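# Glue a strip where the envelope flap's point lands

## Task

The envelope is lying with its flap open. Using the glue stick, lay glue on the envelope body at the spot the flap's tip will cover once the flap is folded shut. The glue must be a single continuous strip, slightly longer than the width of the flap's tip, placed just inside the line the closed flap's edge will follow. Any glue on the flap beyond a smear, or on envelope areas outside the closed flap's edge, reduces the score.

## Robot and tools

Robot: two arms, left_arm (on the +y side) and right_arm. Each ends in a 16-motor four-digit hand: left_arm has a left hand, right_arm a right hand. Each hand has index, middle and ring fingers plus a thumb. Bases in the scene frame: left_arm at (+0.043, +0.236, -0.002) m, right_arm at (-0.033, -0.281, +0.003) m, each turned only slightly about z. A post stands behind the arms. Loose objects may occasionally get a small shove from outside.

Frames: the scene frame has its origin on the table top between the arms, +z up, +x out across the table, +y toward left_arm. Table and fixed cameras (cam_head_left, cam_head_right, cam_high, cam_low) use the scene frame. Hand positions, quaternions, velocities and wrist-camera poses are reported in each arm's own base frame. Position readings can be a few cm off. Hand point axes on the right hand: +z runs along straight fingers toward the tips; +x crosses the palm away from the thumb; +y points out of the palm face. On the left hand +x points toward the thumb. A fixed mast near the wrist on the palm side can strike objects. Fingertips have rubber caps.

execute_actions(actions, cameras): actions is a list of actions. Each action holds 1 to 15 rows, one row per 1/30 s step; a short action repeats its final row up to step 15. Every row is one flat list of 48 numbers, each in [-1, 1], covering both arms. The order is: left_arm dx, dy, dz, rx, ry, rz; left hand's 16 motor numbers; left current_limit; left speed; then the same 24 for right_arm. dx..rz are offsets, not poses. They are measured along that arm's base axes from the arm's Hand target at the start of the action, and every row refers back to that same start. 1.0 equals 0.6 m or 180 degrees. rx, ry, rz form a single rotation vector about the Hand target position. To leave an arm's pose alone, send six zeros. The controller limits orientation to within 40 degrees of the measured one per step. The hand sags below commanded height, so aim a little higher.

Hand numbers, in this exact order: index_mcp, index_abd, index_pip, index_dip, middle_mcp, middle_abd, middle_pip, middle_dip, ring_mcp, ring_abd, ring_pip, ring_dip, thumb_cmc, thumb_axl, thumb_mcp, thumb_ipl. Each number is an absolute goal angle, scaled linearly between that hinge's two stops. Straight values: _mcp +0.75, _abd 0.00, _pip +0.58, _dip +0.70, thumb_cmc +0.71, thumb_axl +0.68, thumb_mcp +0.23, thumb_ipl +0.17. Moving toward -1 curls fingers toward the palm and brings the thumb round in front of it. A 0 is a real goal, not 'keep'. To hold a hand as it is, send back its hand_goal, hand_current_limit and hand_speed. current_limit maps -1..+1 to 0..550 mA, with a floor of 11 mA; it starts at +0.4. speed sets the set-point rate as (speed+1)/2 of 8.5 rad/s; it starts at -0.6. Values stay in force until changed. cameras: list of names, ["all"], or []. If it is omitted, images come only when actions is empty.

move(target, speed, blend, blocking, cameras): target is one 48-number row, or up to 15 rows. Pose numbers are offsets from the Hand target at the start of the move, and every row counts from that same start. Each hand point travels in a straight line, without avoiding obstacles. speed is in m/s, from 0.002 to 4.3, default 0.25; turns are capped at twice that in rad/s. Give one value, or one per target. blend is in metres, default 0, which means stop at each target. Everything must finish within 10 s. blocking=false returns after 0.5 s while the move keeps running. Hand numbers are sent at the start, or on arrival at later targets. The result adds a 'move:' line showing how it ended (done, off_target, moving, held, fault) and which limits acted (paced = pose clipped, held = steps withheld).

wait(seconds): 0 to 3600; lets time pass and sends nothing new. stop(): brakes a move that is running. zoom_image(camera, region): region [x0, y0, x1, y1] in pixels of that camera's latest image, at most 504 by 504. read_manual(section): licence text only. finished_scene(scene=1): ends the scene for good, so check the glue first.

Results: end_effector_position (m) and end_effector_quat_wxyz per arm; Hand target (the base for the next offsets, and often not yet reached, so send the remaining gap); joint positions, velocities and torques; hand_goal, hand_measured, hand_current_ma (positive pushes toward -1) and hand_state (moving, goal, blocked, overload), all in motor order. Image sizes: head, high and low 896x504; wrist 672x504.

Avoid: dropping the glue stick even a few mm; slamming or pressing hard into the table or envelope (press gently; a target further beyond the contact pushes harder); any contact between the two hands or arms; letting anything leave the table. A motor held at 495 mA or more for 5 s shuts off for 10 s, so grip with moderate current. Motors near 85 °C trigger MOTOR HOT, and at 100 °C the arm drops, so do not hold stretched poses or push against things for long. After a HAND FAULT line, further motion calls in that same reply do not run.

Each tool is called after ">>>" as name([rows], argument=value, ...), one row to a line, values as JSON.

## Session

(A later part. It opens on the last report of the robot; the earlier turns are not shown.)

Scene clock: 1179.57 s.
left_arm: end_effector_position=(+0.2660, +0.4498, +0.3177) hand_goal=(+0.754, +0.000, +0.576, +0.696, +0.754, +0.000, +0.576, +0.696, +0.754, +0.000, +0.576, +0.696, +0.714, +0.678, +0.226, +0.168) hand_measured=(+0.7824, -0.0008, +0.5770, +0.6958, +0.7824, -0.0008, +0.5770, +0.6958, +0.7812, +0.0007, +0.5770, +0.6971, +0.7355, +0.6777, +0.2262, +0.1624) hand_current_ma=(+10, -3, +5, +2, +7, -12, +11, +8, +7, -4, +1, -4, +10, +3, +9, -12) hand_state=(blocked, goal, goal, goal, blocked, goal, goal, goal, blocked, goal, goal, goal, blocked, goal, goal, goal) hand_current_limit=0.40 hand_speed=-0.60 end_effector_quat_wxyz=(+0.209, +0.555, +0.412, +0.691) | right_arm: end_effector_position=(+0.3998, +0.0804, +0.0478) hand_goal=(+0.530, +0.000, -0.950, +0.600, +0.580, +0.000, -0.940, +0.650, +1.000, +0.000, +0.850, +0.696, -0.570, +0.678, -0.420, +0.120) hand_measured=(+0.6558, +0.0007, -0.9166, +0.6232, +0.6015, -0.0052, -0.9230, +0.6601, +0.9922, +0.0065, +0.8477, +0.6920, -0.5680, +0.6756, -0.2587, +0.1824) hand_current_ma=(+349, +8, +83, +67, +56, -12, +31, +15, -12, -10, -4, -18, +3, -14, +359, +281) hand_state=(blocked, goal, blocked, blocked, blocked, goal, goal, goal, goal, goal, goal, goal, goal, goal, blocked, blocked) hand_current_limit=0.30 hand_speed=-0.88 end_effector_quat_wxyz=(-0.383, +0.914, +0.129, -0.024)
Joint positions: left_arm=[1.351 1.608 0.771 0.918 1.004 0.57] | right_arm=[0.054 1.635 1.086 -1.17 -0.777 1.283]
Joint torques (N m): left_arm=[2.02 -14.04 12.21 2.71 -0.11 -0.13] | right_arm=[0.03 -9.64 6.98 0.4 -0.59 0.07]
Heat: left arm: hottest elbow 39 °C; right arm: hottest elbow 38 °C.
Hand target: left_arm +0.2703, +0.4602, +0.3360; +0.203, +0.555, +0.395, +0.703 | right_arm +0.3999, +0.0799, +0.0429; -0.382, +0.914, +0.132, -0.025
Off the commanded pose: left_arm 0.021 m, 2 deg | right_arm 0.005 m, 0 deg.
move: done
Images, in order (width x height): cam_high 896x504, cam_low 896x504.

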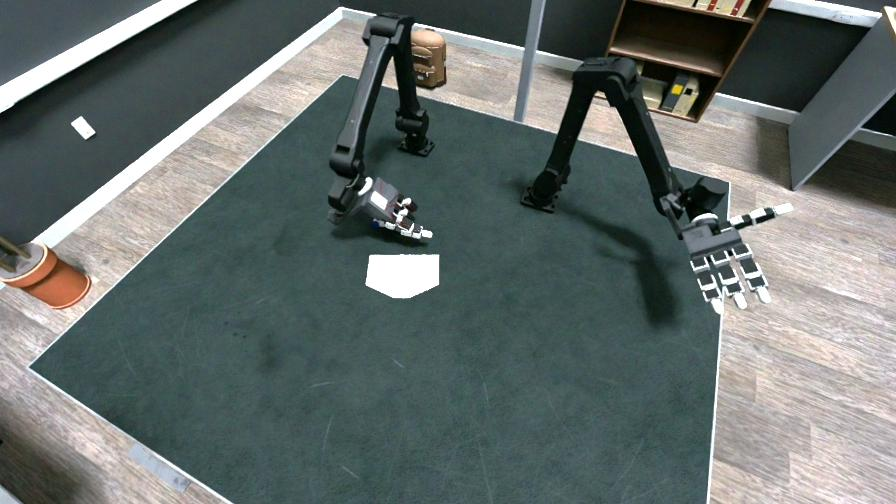

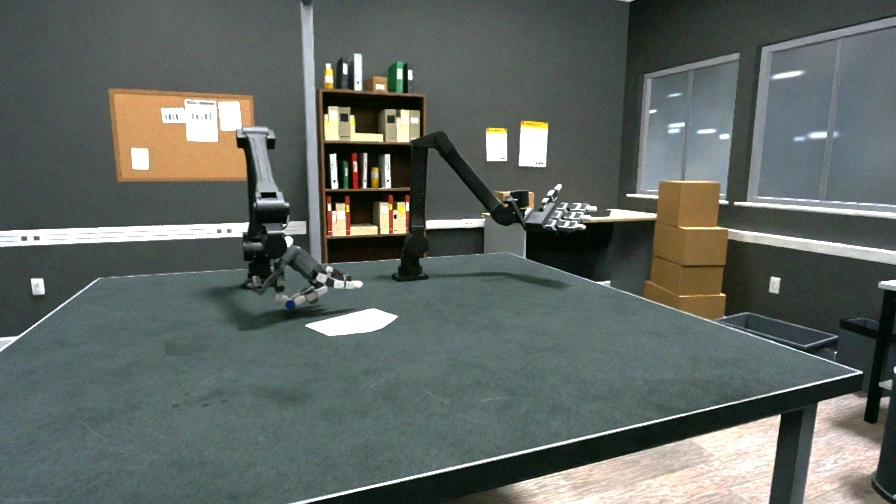

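>>> move(target=[0,0,0,0,0,0, 0.754,0,0.576,0.696, 0.754,0,0.576,0.696, 0.754,0,0.576,0.696, 0.714,0.678,0.226,0.168, 0.4,-0.6, 0,0,-0.008,0,0,0, 0.53,0,-0.95,0.6, 0.58,0,-0.94,0.65, 1.0,0,0.85,0.696, -0.571,0.678,-0.42,0.12, 0.3,-0.88], speed=0.02)

>>> move(target=[0,0,0,0,0,0, 0.754,0,0.576,0.696, 0.754,0,0.576,0.696, 0.754,0,0.576,0.696, 0.714,0.678,0.226,0.168, 0.4,-0.6, 0,0,-0.006,0,0,0, 0.53,0,-0.95,0.6, 0.58,0,-0.94,0.65, 1.0,0,0.85,0.696, -0.571,0.678,-0.42,0.12, 0.3,-0.88], speed=0.02, cameras=["cam_low"])

>>> zoom_image(camera="cam_low", region=[260, 250, 360, 350])

Scene clock: 1185.53 s.
left_arm: end_effector_position=(+0.2660, +0.4498, +0.3177) hand_goal=(+0.754, +0.000, +0.576, +0.696, +0.754, +0.000, +0.576, +0.696, +0.754, +0.000, +0.576, +0.696, +0.714, +0.678, +0.226, +0.168) hand_measured=(+0.7824, -0.0008, +0.5770, +0.6958, +0.7824, +0.0007, +0.5770, +0.6958, +0.7812, -0.0008, +0.5770, +0.6971, +0.7355, +0.6777, +0.2262, +0.1624) hand_current_ma=(+6, +6, +5, -8, +5, -10, +2, +6, +11, -19, -11, +1, +11, +3, +10, -8) hand_state=(blocked, goal, goal, goal, blocked, goal, goal, goal, blocked, goal, goal, goal, blocked, goal, goal, goal) hand_current_limit=0.40 hand_speed=-0.60 end_effector_quat_wxyz=(+0.209, +0.555, +0.412, +0.691) | right_arm: end_effector_position=(+0.3999, +0.0804, +0.0432) hand_goal=(+0.530, +0.000, -0.950, +0.600, +0.580, +0.000, -0.940, +0.650, +1.000, +0.000, +0.850, +0.696, -0.570, +0.678, -0.420, +0.120) hand_measured=(+0.6558, +0.0007, -0.9166, +0.6232, +0.6015, -0.0066, -0.9230, +0.6588, +0.9910, +0.0065, +0.8477, +0.6932, -0.5680, +0.6746, -0.2597, +0.1824) hand_current_ma=(+348, +2, +76, +64, +64, -8, +30, +17, -8, -4, -4, -17, +6, -7, +348, +279) hand_state=(blocked, goal, blocked, blocked, blocked, goal, goal, goal, goal, goal, goal, goal, goal, goal, blocked, blocked) hand_current_limit=0.30 hand_speed=-0.88 end_effector_quat_wxyz=(-0.383, +0.914, +0.129, -0.024)
Joint positions: left_arm=[1.351 1.608 0.771 0.918 1.004 0.57] | right_arm=[0.054 1.642 1.08 -1.157 -0.777 1.283]
Joint torques (N m): left_arm=[2.02 -14.1 12.22 2.69 -0.11 -0.13] | right_arm=[0.21 -9.64 6.9 0.28 -0.59 0.06]
Heat: left arm: hottest elbow 39 °C; right arm: hottest elbow 38 °C.
Hand target: left_arm +0.2703, +0.4602, +0.3360; +0.203, +0.555, +0.395, +0.703 | right_arm +0.4001, +0.0799, +0.0382; -0.382, +0.914, +0.132, -0.025
Off the commanded pose: left_arm 0.021 m, 2 deg | right_arm 0.005 m, 0 deg.
move: done

Scene clock: 1186.10 s.
left_arm: end_effector_position=(+0.2660, +0.4498, +0.3177) hand_goal=(+0.754, +0.000, +0.576, +0.696, +0.754, +0.000, +0.576, +0.696, +0.754, +0.000, +0.576, +0.696, +0.714, +0.678, +0.226, +0.168) hand_measured=(+0.7824, -0.0008, +0.5770, +0.6958, +0.7824, -0.0008, +0.5770, +0.6958, +0.7812, +0.0007, +0.5770, +0.6958, +0.7343, +0.6767, +0.2262, +0.1624) hand_current_ma=(+11, -5, +0, -4, +4, -7, -1, +6, +8, -10, -5, +0, +9, +1, +4, -10) hand_state=(blocked, goal, goal, goal, blocked, goal, goal, goal, blocked, goal, goal, goal, blocked, goal, goal, goal) hand_current_limit=0.40 hand_speed=-0.60 end_effector_quat_wxyz=(+0.209, +0.555, +0.412, +0.691) | right_arm: end_effector_position=(+0.4019, +0.0806, +0.0410) hand_goal=(+0.530, +0.000, -0.950, +0.600, +0.580, +0.000, -0.940, +0.650, +1.000, +0.000, +0.850, +0.696, -0.570, +0.678, -0.420, +0.120) hand_measured=(+0.6546, +0.0021, -0.9166, +0.6232, +0.6015, -0.0052, -0.9243, +0.6588, +0.9922, +0.0065, +0.8477, +0.6920, -0.5680, +0.6756, -0.2597, +0.1824) hand_current_ma=(+357, +8, +75, +69, +67, -10, +42, +20, -18, +0, +0, -15, +0, -16, +355, +284) hand_state=(blocked, goal, blocked, blocked, blocked, goal, goal, goal, goal, goal, goal, goal, goal, goal, blocked, blocked) hand_current_limit=0.30 hand_speed=-0.88 end_effector_quat_wxyz=(-0.383, +0.914, +0.130, -0.022)
Joint positions: left_arm=[1.351 1.608 0.771 0.918 1.004 0.57] | right_arm=[0.054 1.646 1.08 -1.148 -0.777 1.283]
Joint torques (N m): left_arm=[2.02 -13.98 12.21 2.69 -0.11 -0.13] | right_arm=[0.15 -9.88 6.52 0.35 -0.59 0.05]
Heat: left arm: hottest elbow 39 °C; right arm: hottest elbow 37 °C.
Hand target: left_arm +0.2703, +0.4602, +0.3360; +0.203, +0.555, +0.395, +0.703 | right_arm +0.4001, +0.0799, +0.0345; -0.382, +0.914, +0.132, -0.025
Off the commanded pose: left_arm 0.021 m, 2 deg | right_arm 0.007 m, 0 deg.
move: done

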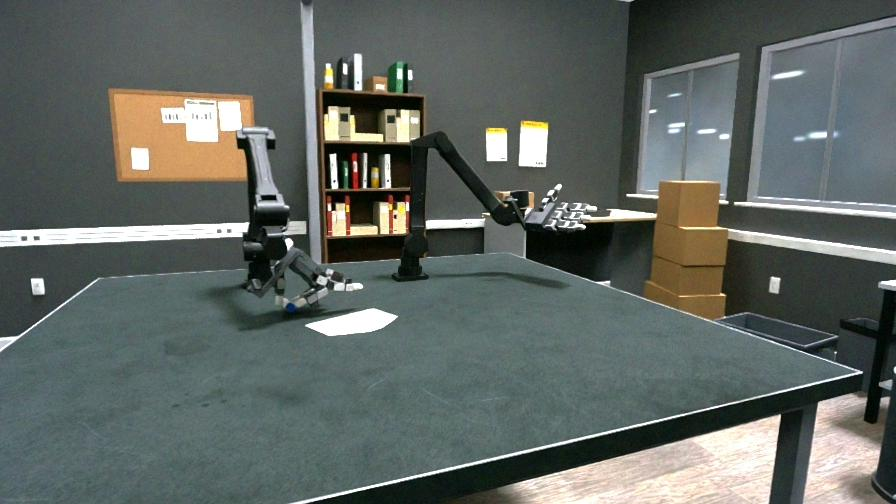

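Scaled by 5.040.

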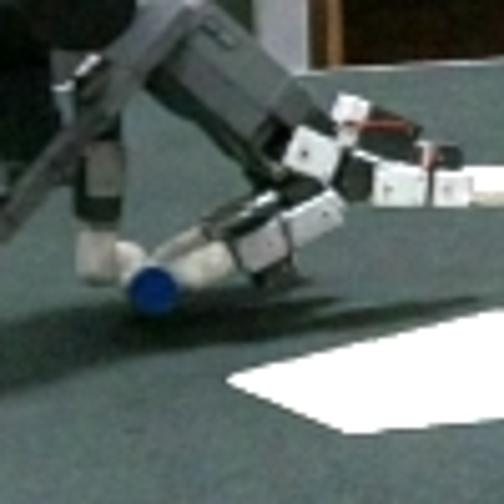

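>>> move(target=[0,0,0,0,0,0, 0.754,0,0.576,0.696, 0.754,0,0.576,0.696, 0.754,0,0.576,0.696, 0.714,0.678,0.226,0.168, 0.4,-0.6, 0,0,-0.006,0,0,0, 0.53,0,-0.95,0.6, 0.58,0,-0.94,0.65, 1.0,0,0.85,0.696, -0.571,0.678,-0.42,0.12, 0.3,-0.88], speed=0.02, cameras=["cam_low"])

>>> zoom_image(camera="cam_low", region=[260, 250, 360, 350])

Scene clock: 1189.60 s.
left_arm: end_effector_position=(+0.2660, +0.4498, +0.3177) hand_goal=(+0.754, +0.000, +0.576, +0.696, +0.754, +0.000, +0.576, +0.696, +0.754, +0.000, +0.576, +0.696, +0.714, +0.678, +0.226, +0.168) hand_measured=(+0.7836, -0.0008, +0.5770, +0.6958, +0.7824, +0.0007, +0.5770, +0.6958, +0.7812, +0.0007, +0.5770, +0.6958, +0.7343, +0.6777, +0.2262, +0.1624) hand_current_ma=(+15, +5, +3, -5, +12, -11, +10, -3, +8, -2, -9, +1, +10, +5, +7, -4) hand_state=(blocked, goal, goal, goal, blocked, goal, goal, goal, blocked, goal, goal, goal, blocked, goal, goal, goal) hand_current_limit=0.40 hand_speed=-0.60 end_effector_quat_wxyz=(+0.209, +0.555, +0.412, +0.691) | right_arm: end_effector_position=(+0.4001, +0.0805, +0.0362) hand_goal=(+0.530, +0.000, -0.950, +0.600, +0.580, +0.000, -0.940, +0.650, +1.000, +0.000, +0.850, +0.696, -0.570, +0.678, -0.420, +0.120) hand_measured=(+0.6558, +0.0007, -0.9166, +0.6232, +0.6015, -0.0066, -0.9243, +0.6588, +0.9922, +0.0065, +0.8477, +0.6920, -0.5680, +0.6756, -0.2597, +0.1824) hand_current_ma=(+353, +1, +80, +69, +67, -11, +34, +25, -6, -7, -4, -15, -2, -7, +359, +287) hand_state=(blocked, goal, blocked, blocked, blocked, goal, goal, goal, goal, goal, goal, goal, goal, goal, blocked, blocked) hand_current_limit=0.30 hand_speed=-0.88 end_effector_quat_wxyz=(-0.383, +0.914, +0.130, -0.024)
Joint positions: left_arm=[1.351 1.608 0.771 0.918 1.004 0.57] | right_arm=[0.054 1.652 1.072 -1.138 -0.777 1.283]
Joint torques (N m): left_arm=[2.02 -14.04 12.21 2.7 -0.11 -0.13] | right_arm=[0.15 -9.7 6.83 0.39 -0.58 0.05]
Heat: left arm: hottest elbow 39 °C; right arm: hottest elbow 37 °C.
Hand target: left_arm +0.2703, +0.4602, +0.3360; +0.203, +0.555, +0.395, +0.703 | right_arm +0.4000, +0.0799, +0.0310; -0.382, +0.914, +0.132, -0.025
Off the commanded pose: left_arm 0.021 m, 2 deg | right_arm 0.005 m, 0 deg.
move: done

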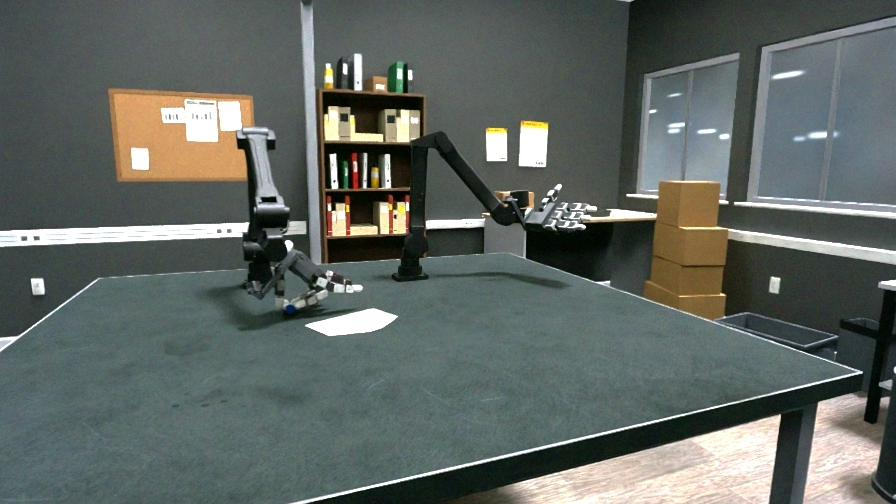

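Scaled by 5.040.

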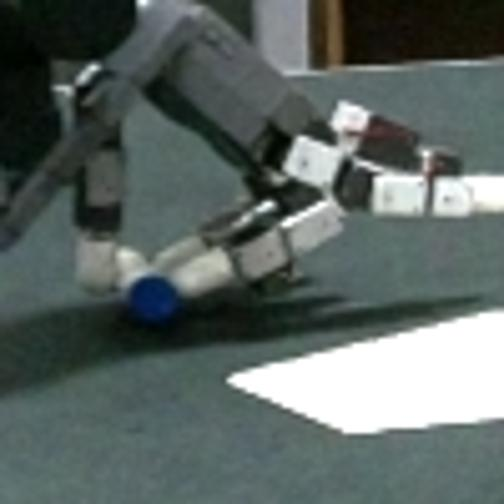

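>>> move(target=[0,0,0,0,0,0, 0.754,0,0.576,0.696, 0.754,0,0.576,0.696, 0.754,0,0.576,0.696, 0.714,0.678,0.226,0.168, 0.4,-0.6, 0,0,-0.005,0,0,0, 0.53,0,-0.95,0.6, 0.58,0,-0.94,0.65, 1.0,0,0.85,0.696, -0.571,0.678,-0.42,0.12, 0.3,-0.88], speed=0.02)

>>> move(target=[0,0,0,0,0,0, 0.754,0,0.576,0.696, 0.754,0,0.576,0.696, 0.754,0,0.576,0.696, 0.714,0.678,0.226,0.168, 0.4,-0.6, 0,0,-0.005,0,0,0, 0.53,0,-0.95,0.6, 0.58,0,-0.94,0.65, 1.0,0,0.85,0.696, -0.571,0.678,-0.42,0.12, 0.3,-0.88], speed=0.02, cameras=["cam_low"])

>>> zoom_image(camera="cam_low", region=[260, 250, 360, 350])

Scene clock: 1196.40 s.
left_arm: end_effector_position=(+0.2660, +0.4498, +0.3177) hand_goal=(+0.754, +0.000, +0.576, +0.696, +0.754, +0.000, +0.576, +0.696, +0.754, +0.000, +0.576, +0.696, +0.714, +0.678, +0.226, +0.168) hand_measured=(+0.7824, -0.0008, +0.5770, +0.6958, +0.7824, +0.0007, +0.5770, +0.6958, +0.7812, +0.0007, +0.5770, +0.6958, +0.7343, +0.6777, +0.2262, +0.1624) hand_current_ma=(+6, -1, +7, -6, +9, -8, -2, -5, +12, -11, -5, +2, +10, +3, +1, -5) hand_state=(blocked, goal, goal, goal, blocked, goal, goal, goal, blocked, goal, goal, goal, blocked, goal, goal, goal) hand_current_limit=0.40 hand_speed=-0.60 end_effector_quat_wxyz=(+0.209, +0.555, +0.412, +0.691) | right_arm: end_effector_position=(+0.4018, +0.0806, +0.0343) hand_goal=(+0.530, +0.000, -0.950, +0.600, +0.580, +0.000, -0.940, +0.650, +1.000, +0.000, +0.850, +0.696, -0.570, +0.678, -0.420, +0.120) hand_measured=(+0.6546, +0.0007, -0.9166, +0.6232, +0.6015, -0.0052, -0.9243, +0.6588, +0.9922, +0.0065, +0.8477, +0.6920, -0.5680, +0.6756, -0.2597, +0.1824) hand_current_ma=(+359, -5, +82, +65, +60, -15, +34, +17, -6, +0, -5, -16, -3, -14, +364, +285) hand_state=(blocked, goal, blocked, blocked, blocked, goal, goal, goal, goal, goal, goal, goal, goal, goal, blocked, blocked) hand_current_limit=0.30 hand_speed=-0.88 end_effector_quat_wxyz=(-0.383, +0.914, +0.130, -0.022)
Joint positions: left_arm=[1.351 1.608 0.771 0.918 1.004 0.57] | right_arm=[0.054 1.656 1.072 -1.13 -0.777 1.283]
Joint torques (N m): left_arm=[1.96 -14.04 12.21 2.69 -0.11 -0.13] | right_arm=[0.26 -9.64 6.52 0.39 -0.59 0.06]
Heat: left arm: hottest elbow 39 °C; right arm: hottest elbow 37 °C.
Hand target: left_arm +0.2703, +0.4602, +0.3360; +0.203, +0.555, +0.395, +0.703 | right_arm +0.4000, +0.0799, +0.0279; -0.382, +0.914, +0.132, -0.025
Off the commanded pose: left_arm 0.021 m, 2 deg | right_arm 0.007 m, 0 deg.
move: done

Scene clock: 1196.97 s.
left_arm: end_effector_position=(+0.2660, +0.4498, +0.3177) hand_goal=(+0.754, +0.000, +0.576, +0.696, +0.754, +0.000, +0.576, +0.696, +0.754, +0.000, +0.576, +0.696, +0.714, +0.678, +0.226, +0.168) hand_measured=(+0.7824, +0.0007, +0.5770, +0.6958, +0.7824, -0.0008, +0.5770, +0.6958, +0.7812, +0.0007, +0.5770, +0.6958, +0.7343, +0.6777, +0.2262, +0.1624) hand_current_ma=(+9, +5, +10, +0, +15, -9, +11, +6, +6, -13, -6, +4, +11, +4, +4, +0) hand_state=(blocked, goal, goal, goal, blocked, goal, goal, goal, blocked, goal, goal, goal, blocked, goal, goal, goal) hand_current_limit=0.40 hand_speed=-0.60 end_effector_quat_wxyz=(+0.209, +0.555, +0.412, +0.691) | right_arm: end_effector_position=(+0.4003, +0.0805, +0.0301) hand_goal=(+0.530, +0.000, -0.950, +0.600, +0.580, +0.000, -0.940, +0.650, +1.000, +0.000, +0.850, +0.696, -0.570, +0.678, -0.420, +0.120) hand_measured=(+0.6558, +0.0007, -0.9166, +0.6232, +0.6015, -0.0052, -0.9243, +0.6601, +0.9922, +0.0065, +0.8477, +0.6932, -0.5680, +0.6756, -0.2587, +0.1824) hand_current_ma=(+354, +7, +76, +61, +60, -11, +41, +19, -11, +0, -8, -21, +11, -11, +356, +282) hand_state=(blocked, goal, blocked, blocked, blocked, goal, goal, goal, goal, goal, goal, goal, goal, goal, blocked, blocked) hand_current_limit=0.30 hand_speed=-0.88 end_effector_quat_wxyz=(-0.383, +0.914, +0.130, -0.024)
Joint positions: left_arm=[1.351 1.608 0.771 0.918 1.004 0.57] | right_arm=[0.054 1.662 1.066 -1.122 -0.777 1.283]
Joint torques (N m): left_arm=[2.02 -13.98 12.23 2.67 -0.11 -0.13] | right_arm=[0.15 -9.88 6.75 0.66 -0.59 0.05]
Heat: left arm: hottest elbow 39 °C; right arm: hottest elbow 37 °C.
Hand target: left_arm +0.2703, +0.4602, +0.3360; +0.203, +0.555, +0.395, +0.703 | right_arm +0.4001, +0.0799, +0.0250; -0.382, +0.914, +0.132, -0.025
Off the commanded pose: left_arm 0.021 m, 2 deg | right_arm 0.005 m, 0 deg.
move: done

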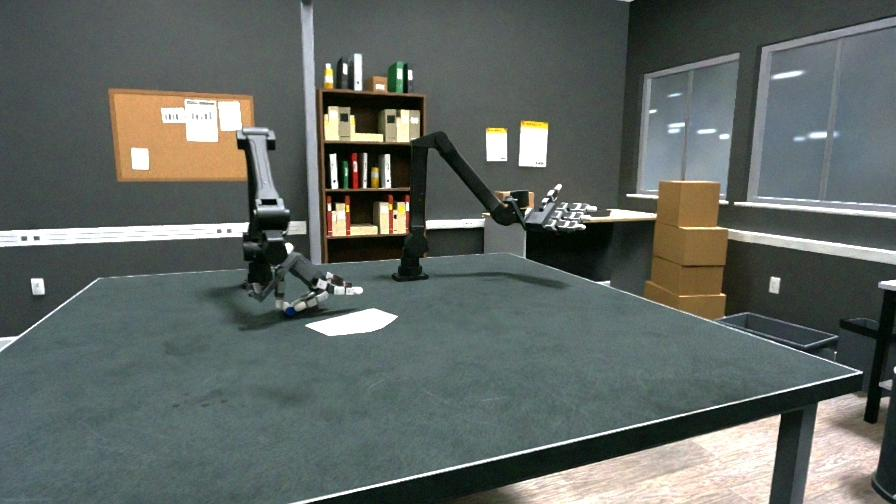

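Scaled by 5.040.

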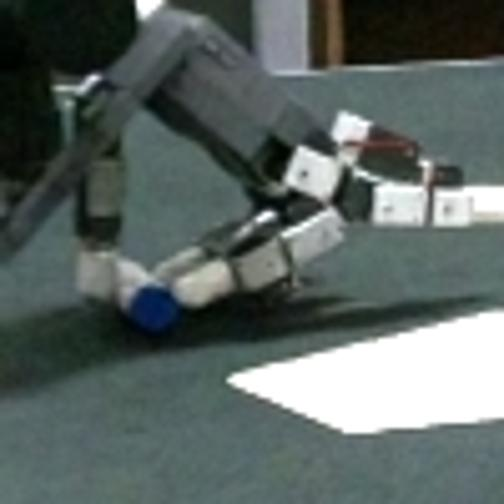

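>>> move(target=[0,0,0,0,0,0, 0.754,0,0.576,0.696, 0.754,0,0.576,0.696, 0.754,0,0.576,0.696, 0.714,0.678,0.226,0.168, 0.4,-0.6, 0,0,-0.005,0,0,0, 0.53,0,-0.95,0.6, 0.58,0,-0.94,0.65, 1.0,0,0.85,0.696, -0.571,0.678,-0.42,0.12, 0.3,-0.88], speed=0.02, cameras=["cam_low"])

>>> zoom_image(camera="cam_low", region=[260, 250, 360, 350])

Scene clock: 1201.17 s.
left_arm: end_effector_position=(+0.2660, +0.4498, +0.3177) hand_goal=(+0.754, +0.000, +0.576, +0.696, +0.754, +0.000, +0.576, +0.696, +0.754, +0.000, +0.576, +0.696, +0.714, +0.678, +0.226, +0.168) hand_measured=(+0.7824, -0.0008, +0.5770, +0.6958, +0.7812, -0.0008, +0.5770, +0.6958, +0.7812, -0.0008, +0.5770, +0.6958, +0.7355, +0.6777, +0.2262, +0.1624) hand_current_ma=(+15, +1, -1, -5, +6, -3, +5, +9, +9, -8, -5, +1, +8, +3, +6, -11) hand_state=(blocked, goal, goal, goal, blocked, goal, goal, goal, blocked, goal, goal, goal, blocked, goal, goal, goal) hand_current_limit=0.40 hand_speed=-0.60 end_effector_quat_wxyz=(+0.209, +0.555, +0.412, +0.691) | right_arm: end_effector_position=(+0.4020, +0.0806, +0.0284) hand_goal=(+0.530, +0.000, -0.950, +0.600, +0.580, +0.000, -0.940, +0.650, +1.000, +0.000, +0.850, +0.696, -0.570, +0.678, -0.420, +0.120) hand_measured=(+0.6558, +0.0021, -0.9166, +0.6232, +0.6015, -0.0066, -0.9243, +0.6601, +0.9922, +0.0065, +0.8477, +0.6920, -0.5680, +0.6756, -0.2597, +0.1824) hand_current_ma=(+354, -3, +75, +66, +65, -12, +33, +25, -5, +1, -3, -11, +3, -16, +352, +286) hand_state=(blocked, goal, blocked, blocked, blocked, goal, goal, goal, goal, goal, goal, goal, goal, goal, blocked, blocked) hand_current_limit=0.30 hand_speed=-0.88 end_effector_quat_wxyz=(-0.383, +0.914, +0.130, -0.022)
Joint positions: left_arm=[1.351 1.608 0.771 0.918 1.004 0.57] | right_arm=[0.054 1.666 1.066 -1.114 -0.777 1.283]
Joint torques (N m): left_arm=[1.96 -14.04 12.22 2.69 -0.11 -0.13] | right_arm=[0.15 -9.7 6.43 0.43 -0.59 0.06]
Heat: left arm: hottest elbow 39 °C; right arm: hottest elbow 37 °C.
Hand target: left_arm +0.2703, +0.4602, +0.3360; +0.203, +0.555, +0.395, +0.703 | right_arm +0.4002, +0.0800, +0.0221; -0.382, +0.914, +0.132, -0.025
Off the commanded pose: left_arm 0.021 m, 2 deg | right_arm 0.007 m, 0 deg.
move: done

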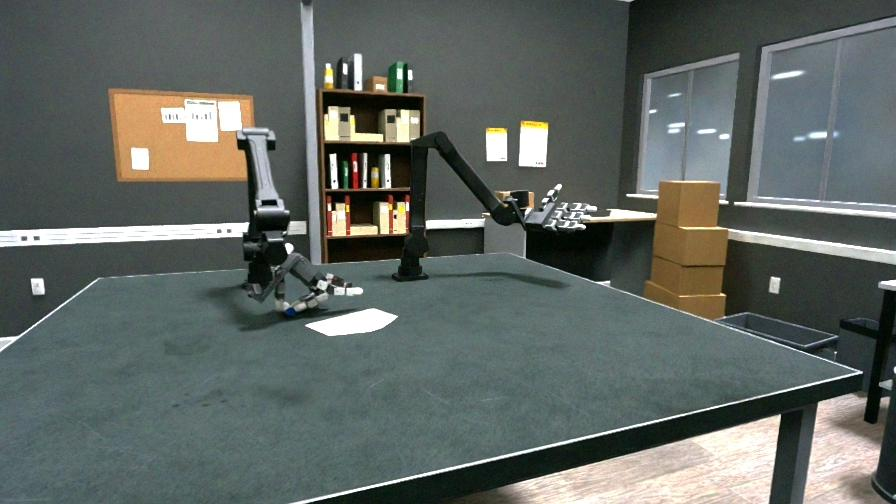

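Scaled by 5.040.

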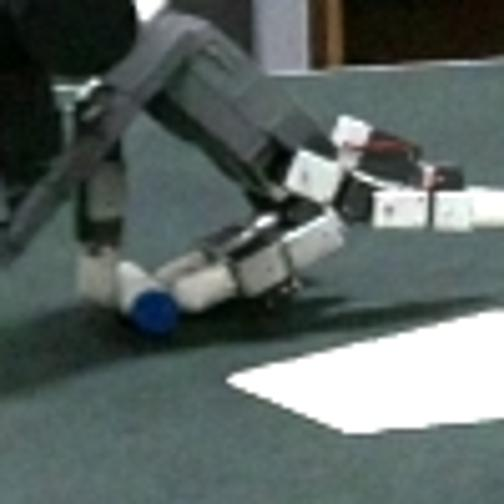

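>>> move(target=[0,0,0,0,0,0, 0.754,0,0.576,0.696, 0.754,0,0.576,0.696, 0.754,0,0.576,0.696, 0.714,0.678,0.226,0.168, 0.4,-0.6, 0,0,-0.005,0,0,0, 0.53,0,-0.95,0.6, 0.58,0,-0.94,0.65, 1.0,0,0.85,0.696, -0.571,0.678,-0.42,0.12, 0.3,-0.88], speed=0.02, cameras=["cam_low","cam_right_wrist"])

>>> zoom_image(camera="cam_low", region=[260, 250, 360, 350])

Scene clock: 1205.57 s.
left_arm: end_effector_position=(+0.2660, +0.4498, +0.3177) hand_goal=(+0.754, +0.000, +0.576, +0.696, +0.754, +0.000, +0.576, +0.696, +0.754, +0.000, +0.576, +0.696, +0.714, +0.678, +0.226, +0.168) hand_measured=(+0.7824, +0.0007, +0.5757, +0.6958, +0.7824, +0.0007, +0.5770, +0.6958, +0.7812, -0.0008, +0.5757, +0.6958, +0.7343, +0.6777, +0.2262, +0.1624) hand_current_ma=(+8, +1, -3, -6, +7, -4, +8, +7, +8, -11, -8, +5, +2, +3, +9, -2) hand_state=(blocked, goal, goal, goal, blocked, goal, goal, goal, blocked, goal, goal, goal, blocked, goal, goal, goal) hand_current_limit=0.40 hand_speed=-0.60 end_effector_quat_wxyz=(+0.209, +0.555, +0.412, +0.691) | right_arm: end_effector_position=(+0.4007, +0.0805, +0.0251) hand_goal=(+0.530, +0.000, -0.950, +0.600, +0.580, +0.000, -0.940, +0.650, +1.000, +0.000, +0.850, +0.696, -0.570, +0.678, -0.420, +0.120) hand_measured=(+0.6546, +0.0021, -0.9166, +0.6206, +0.6015, -0.0052, -0.9230, +0.6601, +0.9922, +0.0065, +0.8477, +0.6920, -0.5693, +0.6756, -0.2597, +0.1824) hand_current_ma=(+353, +3, +74, +59, +60, -18, +47, +18, -11, +1, +2, -6, +5, -11, +349, +291) hand_state=(blocked, goal, blocked, blocked, blocked, goal, goal, goal, goal, goal, goal, goal, goal, goal, blocked, blocked) hand_current_limit=0.30 hand_speed=-0.88 end_effector_quat_wxyz=(-0.383, +0.914, +0.130, -0.023)
Joint positions: left_arm=[1.351 1.608 0.771 0.918 1.004 0.57] | right_arm=[0.054 1.669 1.06 -1.107 -0.777 1.283]
Joint torques (N m): left_arm=[2.02 -14.04 12.22 2.69 -0.11 -0.13] | right_arm=[0.03 -9.76 6.57 0.38 -0.59 0.06]
Heat: left arm: hottest elbow 39 °C; right arm: hottest elbow 37 °C.
Hand target: left_arm +0.2703, +0.4602, +0.3360; +0.203, +0.555, +0.395, +0.703 | right_arm +0.4000, +0.0799, +0.0189; -0.382, +0.914, +0.132, -0.025
Off the commanded pose: left_arm 0.021 m, 2 deg | right_arm 0.006 m, 0 deg.
move: done
cam_right_wrist: T_world_to_cam=[[-0.64395, -0.61675, -0.45271, 0.35394], [-0.41824, -0.21169, 0.88332, 0.11526], [-0.64062, 0.75816, -0.12163, 0.32479]] pos_world=[0.48419, -0.00355, 0.09793]

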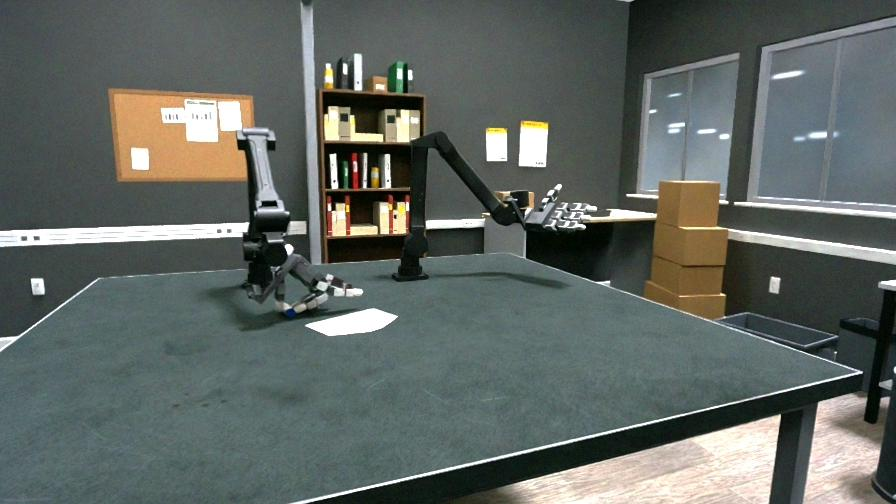

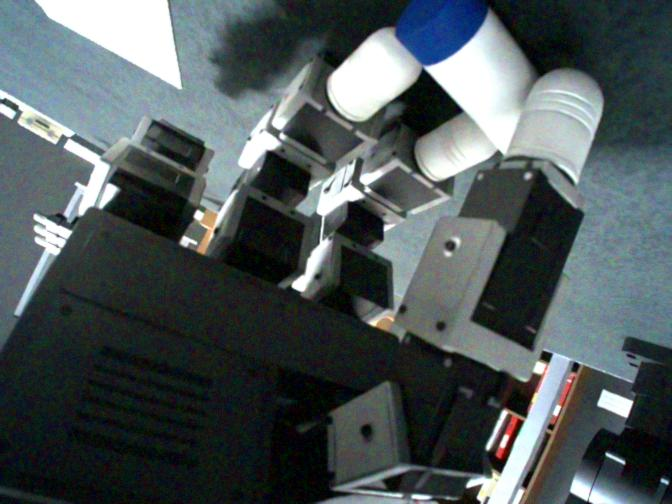

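Scaled by 5.040.

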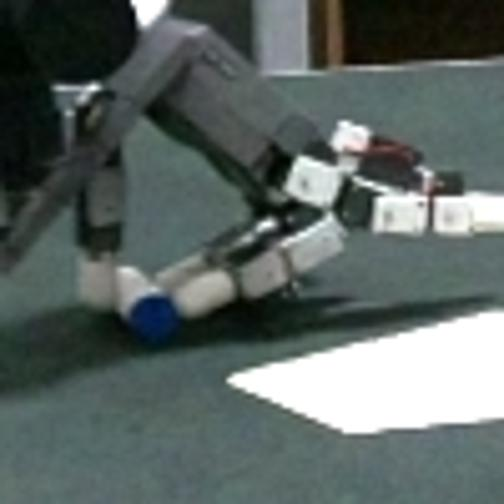

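>>> move(target=[0,0,0,0,0,0, 0.754,0,0.576,0.696, 0.754,0,0.576,0.696, 0.754,0,0.576,0.696, 0.714,0.678,0.226,0.168, 0.4,-0.6, 0,0,-0.005,0,0,0, 0.53,0,-0.95,0.6, 0.58,0,-0.94,0.65, 1.0,0,0.85,0.696, -0.571,0.678,-0.42,0.12, 0.3,-0.88], speed=0.02, cameras=["cam_low","cam_right_wrist"])

>>> zoom_image(camera="cam_low", region=[260, 250, 360, 350])

Scene clock: 1209.43 s.
left_arm: end_effector_position=(+0.2660, +0.4498, +0.3177) hand_goal=(+0.754, +0.000, +0.576, +0.696, +0.754, +0.000, +0.576, +0.696, +0.754, +0.000, +0.576, +0.696, +0.714, +0.678, +0.226, +0.168) hand_measured=(+0.7824, +0.0007, +0.5770, +0.6958, +0.7812, -0.0008, +0.5770, +0.6971, +0.7812, +0.0007, +0.5770, +0.6958, +0.7343, +0.6777, +0.2252, +0.1624) hand_current_ma=(+4, +8, +9, +2, +12, -9, +2, +6, +7, -10, -9, -2, +11, +6, +10, -2) hand_state=(blocked, goal, goal, goal, blocked, goal, goal, goal, blocked, goal, goal, goal, blocked, goal, goal, goal) hand_current_limit=0.40 hand_speed=-0.60 end_effector_quat_wxyz=(+0.209, +0.555, +0.412, +0.691) | right_arm: end_effector_position=(+0.4020, +0.0806, +0.0247) hand_goal=(+0.530, +0.000, -0.950, +0.600, +0.580, +0.000, -0.940, +0.650, +1.000, +0.000, +0.850, +0.696, -0.570, +0.678, -0.420, +0.120) hand_measured=(+0.6546, +0.0021, -0.9179, +0.6193, +0.6015, -0.0052, -0.9230, +0.6601, +0.9922, +0.0065, +0.8477, +0.6920, -0.5680, +0.6756, -0.2587, +0.1824) hand_current_ma=(+349, +7, +86, +51, +64, -16, +38, +21, -7, +1, -12, -10, +2, -18, +352, +284) hand_state=(blocked, goal, blocked, goal, blocked, goal, goal, goal, goal, goal, goal, goal, goal, goal, blocked, blocked) hand_current_limit=0.30 hand_speed=-0.88 end_effector_quat_wxyz=(-0.383, +0.914, +0.131, -0.021)
Joint positions: left_arm=[1.351 1.608 0.771 0.918 1.004 0.57] | right_arm=[0.054 1.67 1.06 -1.102 -0.777 1.283]
Joint torques (N m): left_arm=[2.02 -14.04 12.22 2.69 -0.11 -0.13] | right_arm=[0.15 -9.23 6.34 0.54 -0.6 0.06]
Heat: left arm: hottest elbow 39 °C; right arm: hottest elbow 37 °C.
Hand target: left_arm +0.2703, +0.4602, +0.3360; +0.203, +0.555, +0.395, +0.703 | right_arm +0.4000, +0.0799, +0.0159; -0.382, +0.914, +0.132, -0.025
Off the commanded pose: left_arm 0.021 m, 2 deg | right_arm 0.009 m, 1 deg.
move: done
cam_right_wrist: T_world_to_cam=[[-0.64168, -0.61662, -0.4561, 0.3538], [-0.42269, -0.2119, 0.88115, 0.11791], [-0.63999, 0.7582, -0.12467, 0.32537]] pos_world=[0.4851, -0.00355, 0.09803]

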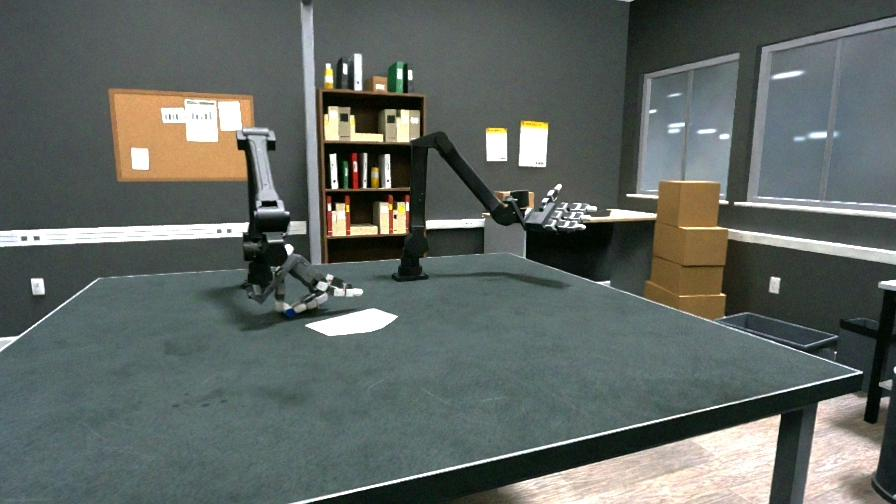

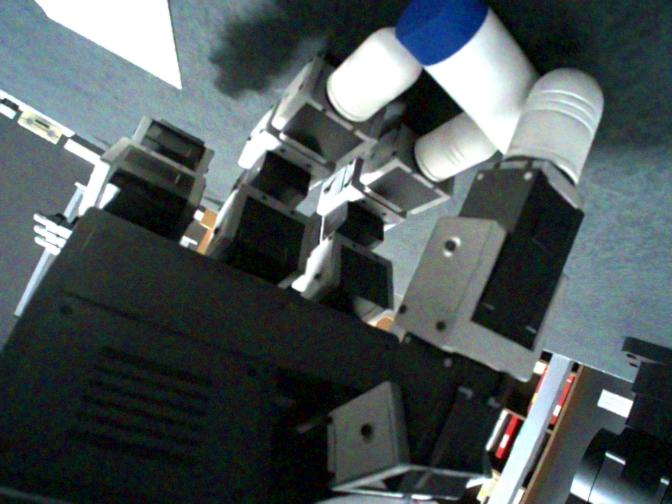

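Scaled by 5.040.

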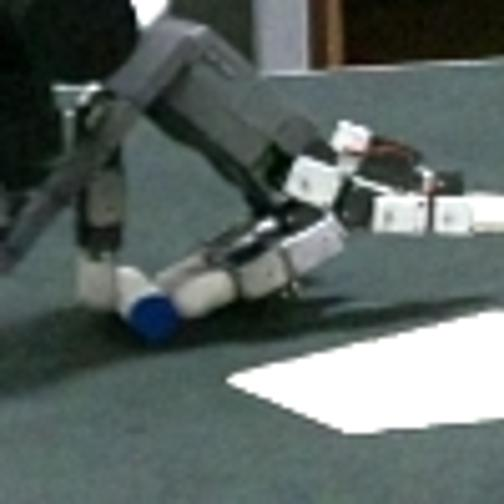

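>>> move([
  [0,0,0,0,0,0, 0.754,0,0.576,0.696, 0.754,0,0.576,0.696, 0.754,0,0.576,0.696, 0.714,0.678,0.226,0.168, 0.4,-0.6, 0,0,0.006,0,0,0, 0.53,0,-0.95,0.6, 0.58,0,-0.94,0.65, 1.0,0,0.85,0.696, -0.571,0.678,-0.42,0.12, 0.3,-0.95],
  [0,0,0,0,0,0, 0.754,0,0.576,0.696, 0.754,0,0.576,0.696, 0.754,0,0.576,0.696, 0.714,0.678,0.226,0.168, 0.4,-0.6, 0,0,0.006,0,0,0, 0.58,0,-0.94,0.61, 0.585,0,-0.935,0.655, 1.0,0,0.85,0.696, -0.571,0.678,-0.35,0.14, 0.3,-0.95],
], speed=0.02, cameras=["cam_low","cam_right_wrist"])

>>> zoom_image(camera="cam_low", region=[260, 250, 360, 350])

Scene clock: 1222.93 s.
left_arm: end_effector_position=(+0.2660, +0.4498, +0.3177) hand_goal=(+0.754, +0.000, +0.576, +0.696, +0.754, +0.000, +0.576, +0.696, +0.754, +0.000, +0.576, +0.696, +0.714, +0.678, +0.226, +0.168) hand_measured=(+0.7824, -0.0008, +0.5770, +0.6958, +0.7812, +0.0007, +0.5770, +0.6958, +0.7812, +0.0007, +0.5770, +0.6958, +0.7343, +0.6777, +0.2262, +0.1624) hand_current_ma=(+1, +2, +7, -2, +10, -5, +2, +3, +10, -5, -6, -1, +2, +0, +8, -7) hand_state=(blocked, goal, goal, goal, blocked, goal, goal, goal, blocked, goal, goal, goal, blocked, goal, goal, goal) hand_current_limit=0.40 hand_speed=-0.60 end_effector_quat_wxyz=(+0.209, +0.555, +0.412, +0.691) | right_arm: end_effector_position=(+0.4020, +0.0806, +0.0247) hand_goal=(+0.580, +0.000, -0.940, +0.610, +0.586, +0.000, -0.934, +0.656, +1.000, +0.000, +0.850, +0.696, -0.570, +0.678, -0.350, +0.140) hand_measured=(+0.6558, +0.0007, -0.9166, +0.6193, +0.6015, -0.0052, -0.9230, +0.6601, +0.9922, +0.0065, +0.8477, +0.6920, -0.5680, +0.6756, -0.2587, +0.1824) hand_current_ma=(+251, +6, +50, +36, +40, -11, +24, +8, -7, +4, -4, -15, -4, -17, +360, +182) hand_state=(blocked, goal, blocked, goal, goal, goal, goal, goal, goal, goal, goal, goal, goal, goal, blocked, blocked) hand_current_limit=0.30 hand_speed=-0.95 end_effector_quat_wxyz=(-0.383, +0.914, +0.131, -0.021)
Joint positions: left_arm=[1.351 1.608 0.771 0.918 1.004 0.57] | right_arm=[0.054 1.67 1.06 -1.102 -0.777 1.283]
Joint torques (N m): left_arm=[1.96 -14.04 12.22 2.69 -0.11 -0.13] | right_arm=[0.15 -9.7 6.64 0.17 -0.59 0.06]
Heat: left arm: hottest elbow 39 °C; right arm: hottest elbow 36 °C.
Hand target: left_arm +0.2703, +0.4602, +0.3360; +0.203, +0.555, +0.395, +0.703 | right_arm +0.4000, +0.0799, +0.0195; -0.382, +0.914, +0.132, -0.025
Off the commanded pose: left_arm 0.021 m, 2 deg | right_arm 0.006 m, 1 deg.
move: done
cam_right_wrist: T_world_to_cam=[[-0.64168, -0.61662, -0.4561, 0.3538], [-0.42269, -0.2119, 0.88115, 0.11791], [-0.63999, 0.7582, -0.12467, 0.32537]] pos_world=[0.4851, -0.00355, 0.09803]

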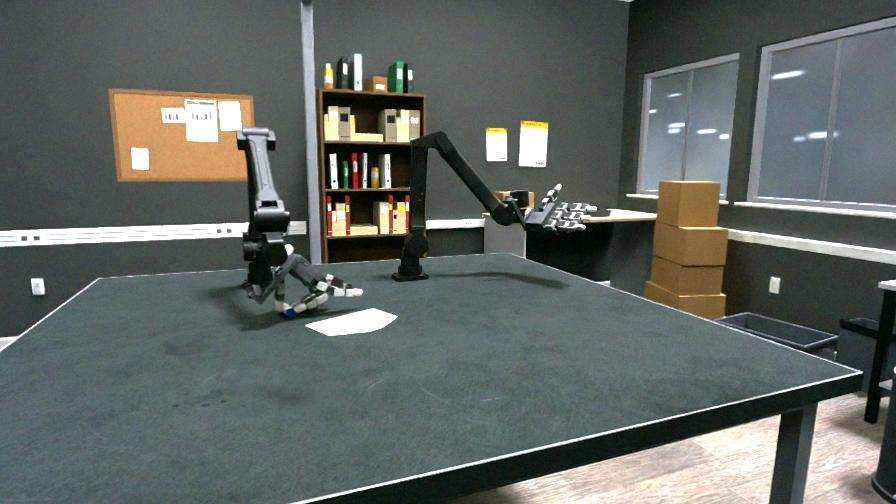

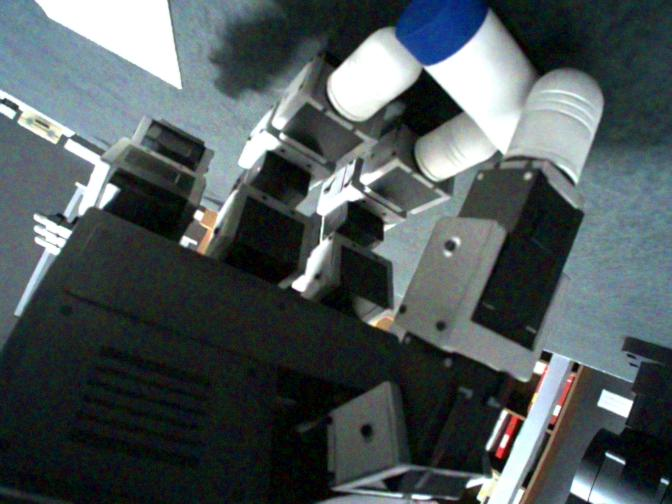

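Scaled by 5.040.

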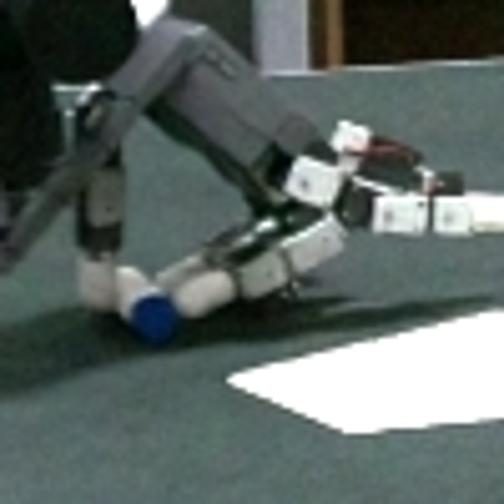

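>>> move([
  [0,0,0,0,0,0, 0.754,0,0.576,0.696, 0.754,0,0.576,0.696, 0.754,0,0.576,0.696, 0.714,0.678,0.226,0.168, 0.4,-0.6, 0,0,0,0,0,0, 0.61,0,-0.93,0.615, 0.59,0,-0.93,0.658, 1.0,0,0.85,0.696, -0.571,0.678,-0.31,0.16, 0.3,-0.95],
  [0,0,0,0,0,0, 0.754,0,0.576,0.696, 0.754,0,0.576,0.696, 0.754,0,0.576,0.696, 0.714,0.678,0.226,0.168, 0.4,-0.6, 0,0,0,0,0,0, 0.64,0,-0.92,0.619, 0.597,0,-0.925,0.66, 1.0,0,0.85,0.696, -0.571,0.678,-0.27,0.177, 0.3,-0.95],
], speed=0.02, cameras=["cam_low","cam_right_wrist"])

>>> zoom_image(camera="cam_low", region=[260, 250, 360, 350])

Scene clock: 1229.07 s.
left_arm: end_effector_position=(+0.2660, +0.4498, +0.3177) hand_goal=(+0.754, +0.000, +0.576, +0.696, +0.754, +0.000, +0.576, +0.696, +0.754, +0.000, +0.576, +0.696, +0.714, +0.678, +0.226, +0.168) hand_measured=(+0.7836, -0.0008, +0.5770, +0.6958, +0.7824, +0.0007, +0.5770, +0.6958, +0.7812, -0.0008, +0.5770, +0.6958, +0.7343, +0.6777, +0.2262, +0.1624) hand_current_ma=(+9, -3, +7, -4, +17, -6, +8, +5, +9, -3, -3, +2, +5, +3, +14, -14) hand_state=(blocked, goal, goal, goal, blocked, goal, goal, goal, blocked, goal, goal, goal, blocked, goal, goal, goal) hand_current_limit=0.40 hand_speed=-0.60 end_effector_quat_wxyz=(+0.209, +0.555, +0.412, +0.691) | right_arm: end_effector_position=(+0.4020, +0.0806, +0.0247) hand_goal=(+0.640, +0.000, -0.920, +0.620, +0.598, +0.000, -0.924, +0.660, +1.000, +0.000, +0.850, +0.696, -0.570, +0.678, -0.270, +0.178) hand_measured=(+0.6546, +0.0007, -0.9166, +0.6168, +0.5991, -0.0052, -0.9204, +0.6576, +0.9922, +0.0065, +0.8477, +0.6920, -0.5680, +0.6746, -0.2578, +0.1919) hand_current_ma=(+19, +7, +3, +4, +8, -11, +0, +1, -4, +3, -8, -14, -4, -21, +46, +53) hand_state=(goal, goal, goal, goal, goal, goal, goal, goal, goal, goal, goal, goal, goal, goal, goal, goal) hand_current_limit=0.30 hand_speed=-0.95 end_effector_quat_wxyz=(-0.383, +0.914, +0.131, -0.021)
Joint positions: left_arm=[1.351 1.608 0.771 0.918 1.004 0.57] | right_arm=[0.054 1.67 1.06 -1.102 -0.777 1.283]
Joint torques (N m): left_arm=[1.96 -14.1 12.22 2.69 -0.11 -0.13] | right_arm=[0.21 -9.7 6.65 0.13 -0.59 0.05]
Heat: left arm: hottest elbow 39 °C; right arm: hottest elbow 36 °C.
Hand target: left_arm +0.2703, +0.4602, +0.3360; +0.203, +0.555, +0.395, +0.703 | right_arm +0.4000, +0.0799, +0.0195; -0.382, +0.914, +0.132, -0.025
Off the commanded pose: left_arm 0.021 m, 2 deg | right_arm 0.006 m, 1 deg.
move: done
cam_right_wrist: T_world_to_cam=[[-0.64168, -0.61662, -0.4561, 0.3538], [-0.42269, -0.2119, 0.88115, 0.11791], [-0.63999, 0.7582, -0.12467, 0.32537]] pos_world=[0.4851, -0.00355, 0.09803]

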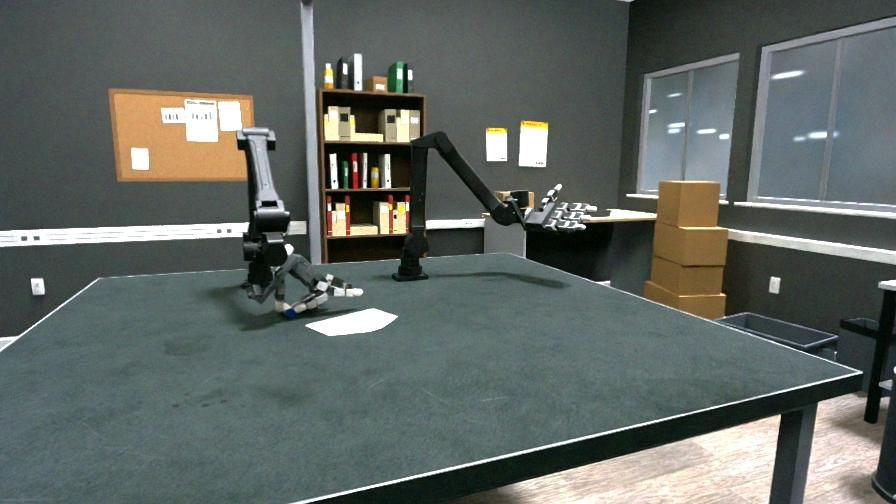

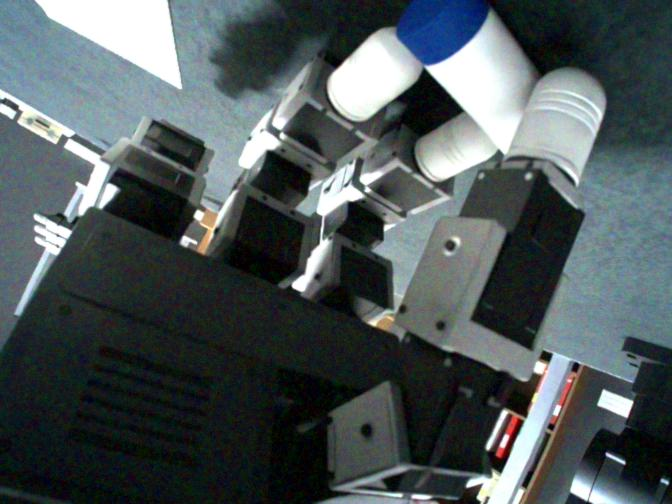

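Scaled by 5.040.

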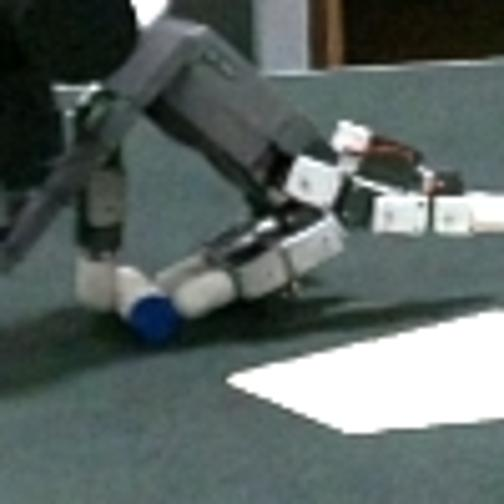

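>>> move(target=[0,0,0,0,0,0, 0.754,0,0.576,0.696, 0.754,0,0.576,0.696, 0.754,0,0.576,0.696, 0.714,0.678,0.226,0.168, 0.4,-0.6, 0,0,0,0,0,0, 0.65,0,-0.915,0.619, 0.6,0,-0.92,0.66, 1.0,0,0.85,0.696, -0.571,0.678,-0.245,0.195, 0.3,-0.98], speed=0.02, cameras=["cam_low","cam_right_wrist"])

>>> zoom_image(camera="cam_low", region=[260, 250, 360, 350])

Scene clock: 1233.13 s.
left_arm: end_effector_position=(+0.2660, +0.4498, +0.3177) hand_goal=(+0.754, +0.000, +0.576, +0.696, +0.754, +0.000, +0.576, +0.696, +0.754, +0.000, +0.576, +0.696, +0.714, +0.678, +0.226, +0.168) hand_measured=(+0.7836, +0.0007, +0.5770, +0.6958, +0.7812, -0.0008, +0.5770, +0.6971, +0.7812, +0.0007, +0.5770, +0.6958, +0.7343, +0.6767, +0.2252, +0.1624) hand_current_ma=(+5, +0, +5, -6, +10, -10, +7, +11, +6, -6, -7, +3, +4, +5, +11, -10) hand_state=(blocked, goal, goal, goal, blocked, goal, goal, goal, blocked, goal, goal, goal, blocked, goal, goal, goal) hand_current_limit=0.40 hand_speed=-0.60 end_effector_quat_wxyz=(+0.209, +0.555, +0.412, +0.691) | right_arm: end_effector_position=(+0.4020, +0.0806, +0.0247) hand_goal=(+0.650, +0.000, -0.914, +0.620, +0.600, +0.000, -0.920, +0.660, +1.000, +0.000, +0.850, +0.696, -0.570, +0.678, -0.244, +0.196) hand_measured=(+0.6473, +0.0021, -0.9153, +0.6168, +0.5955, -0.0052, -0.9204, +0.6601, +0.9922, +0.0065, +0.8477, +0.6932, -0.5693, +0.6756, -0.2479, +0.1929) hand_current_ma=(-10, +6, -12, +4, +9, -15, +0, +0, -7, -3, -2, -13, +8, -19, -11, +1) hand_state=(goal, goal, goal, goal, goal, goal, goal, goal, goal, goal, goal, goal, goal, goal, goal, goal) hand_current_limit=0.30 hand_speed=-0.98 end_effector_quat_wxyz=(-0.383, +0.914, +0.131, -0.021)
Joint positions: left_arm=[1.351 1.608 0.771 0.918 1.004 0.57] | right_arm=[0.054 1.67 1.06 -1.102 -0.777 1.283]
Joint torques (N m): left_arm=[1.96 -14.04 12.22 2.69 -0.11 -0.13] | right_arm=[-0.03 -10.05 6.79 0.06 -0.6 0.06]
Heat: left arm: hottest elbow 39 °C; right arm: hottest elbow 36 °C.
Hand target: left_arm +0.2703, +0.4602, +0.3360; +0.203, +0.555, +0.395, +0.703 | right_arm +0.4000, +0.0799, +0.0195; -0.382, +0.914, +0.132, -0.025
Off the commanded pose: left_arm 0.021 m, 2 deg | right_arm 0.006 m, 1 deg.
move: done
cam_right_wrist: T_world_to_cam=[[-0.64168, -0.61662, -0.4561, 0.3538], [-0.42269, -0.2119, 0.88115, 0.11791], [-0.63999, 0.7582, -0.12467, 0.32537]] pos_world=[0.4851, -0.00355, 0.09803]

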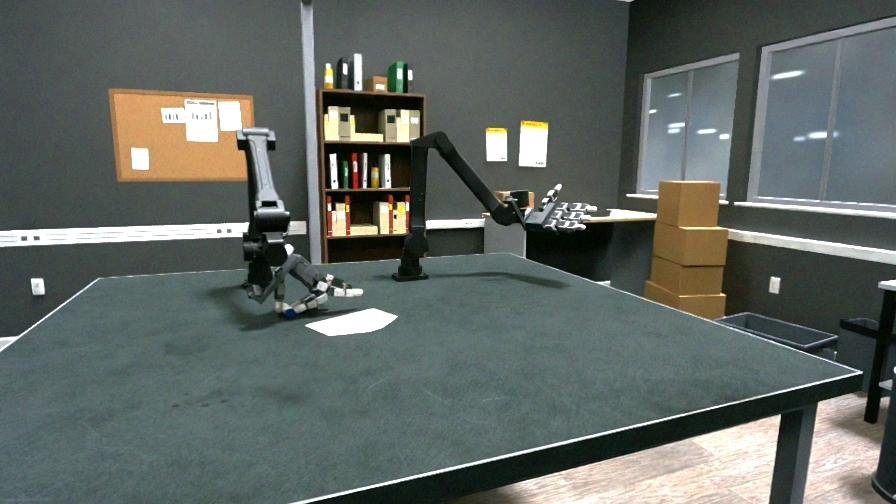

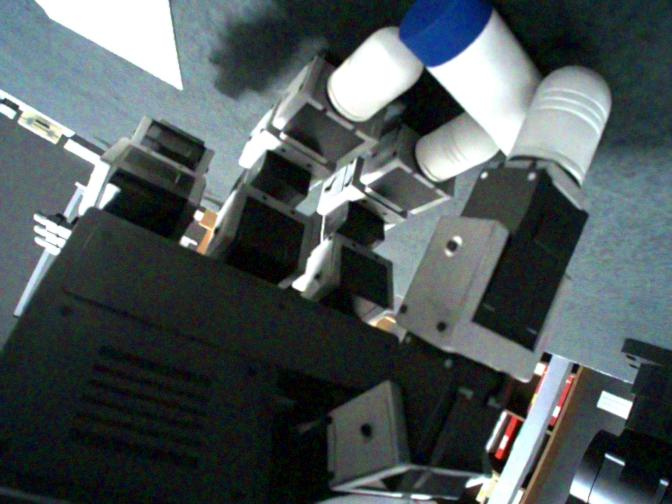

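Scaled by 5.040.

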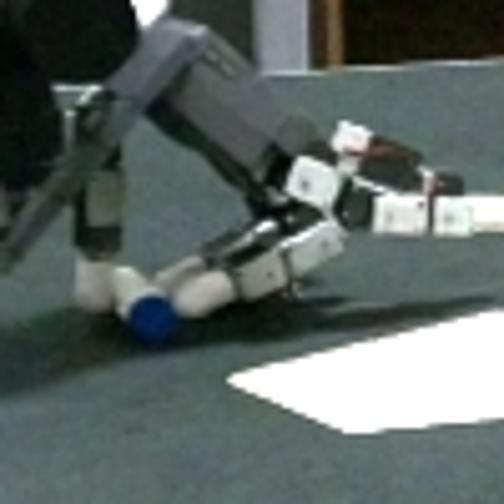

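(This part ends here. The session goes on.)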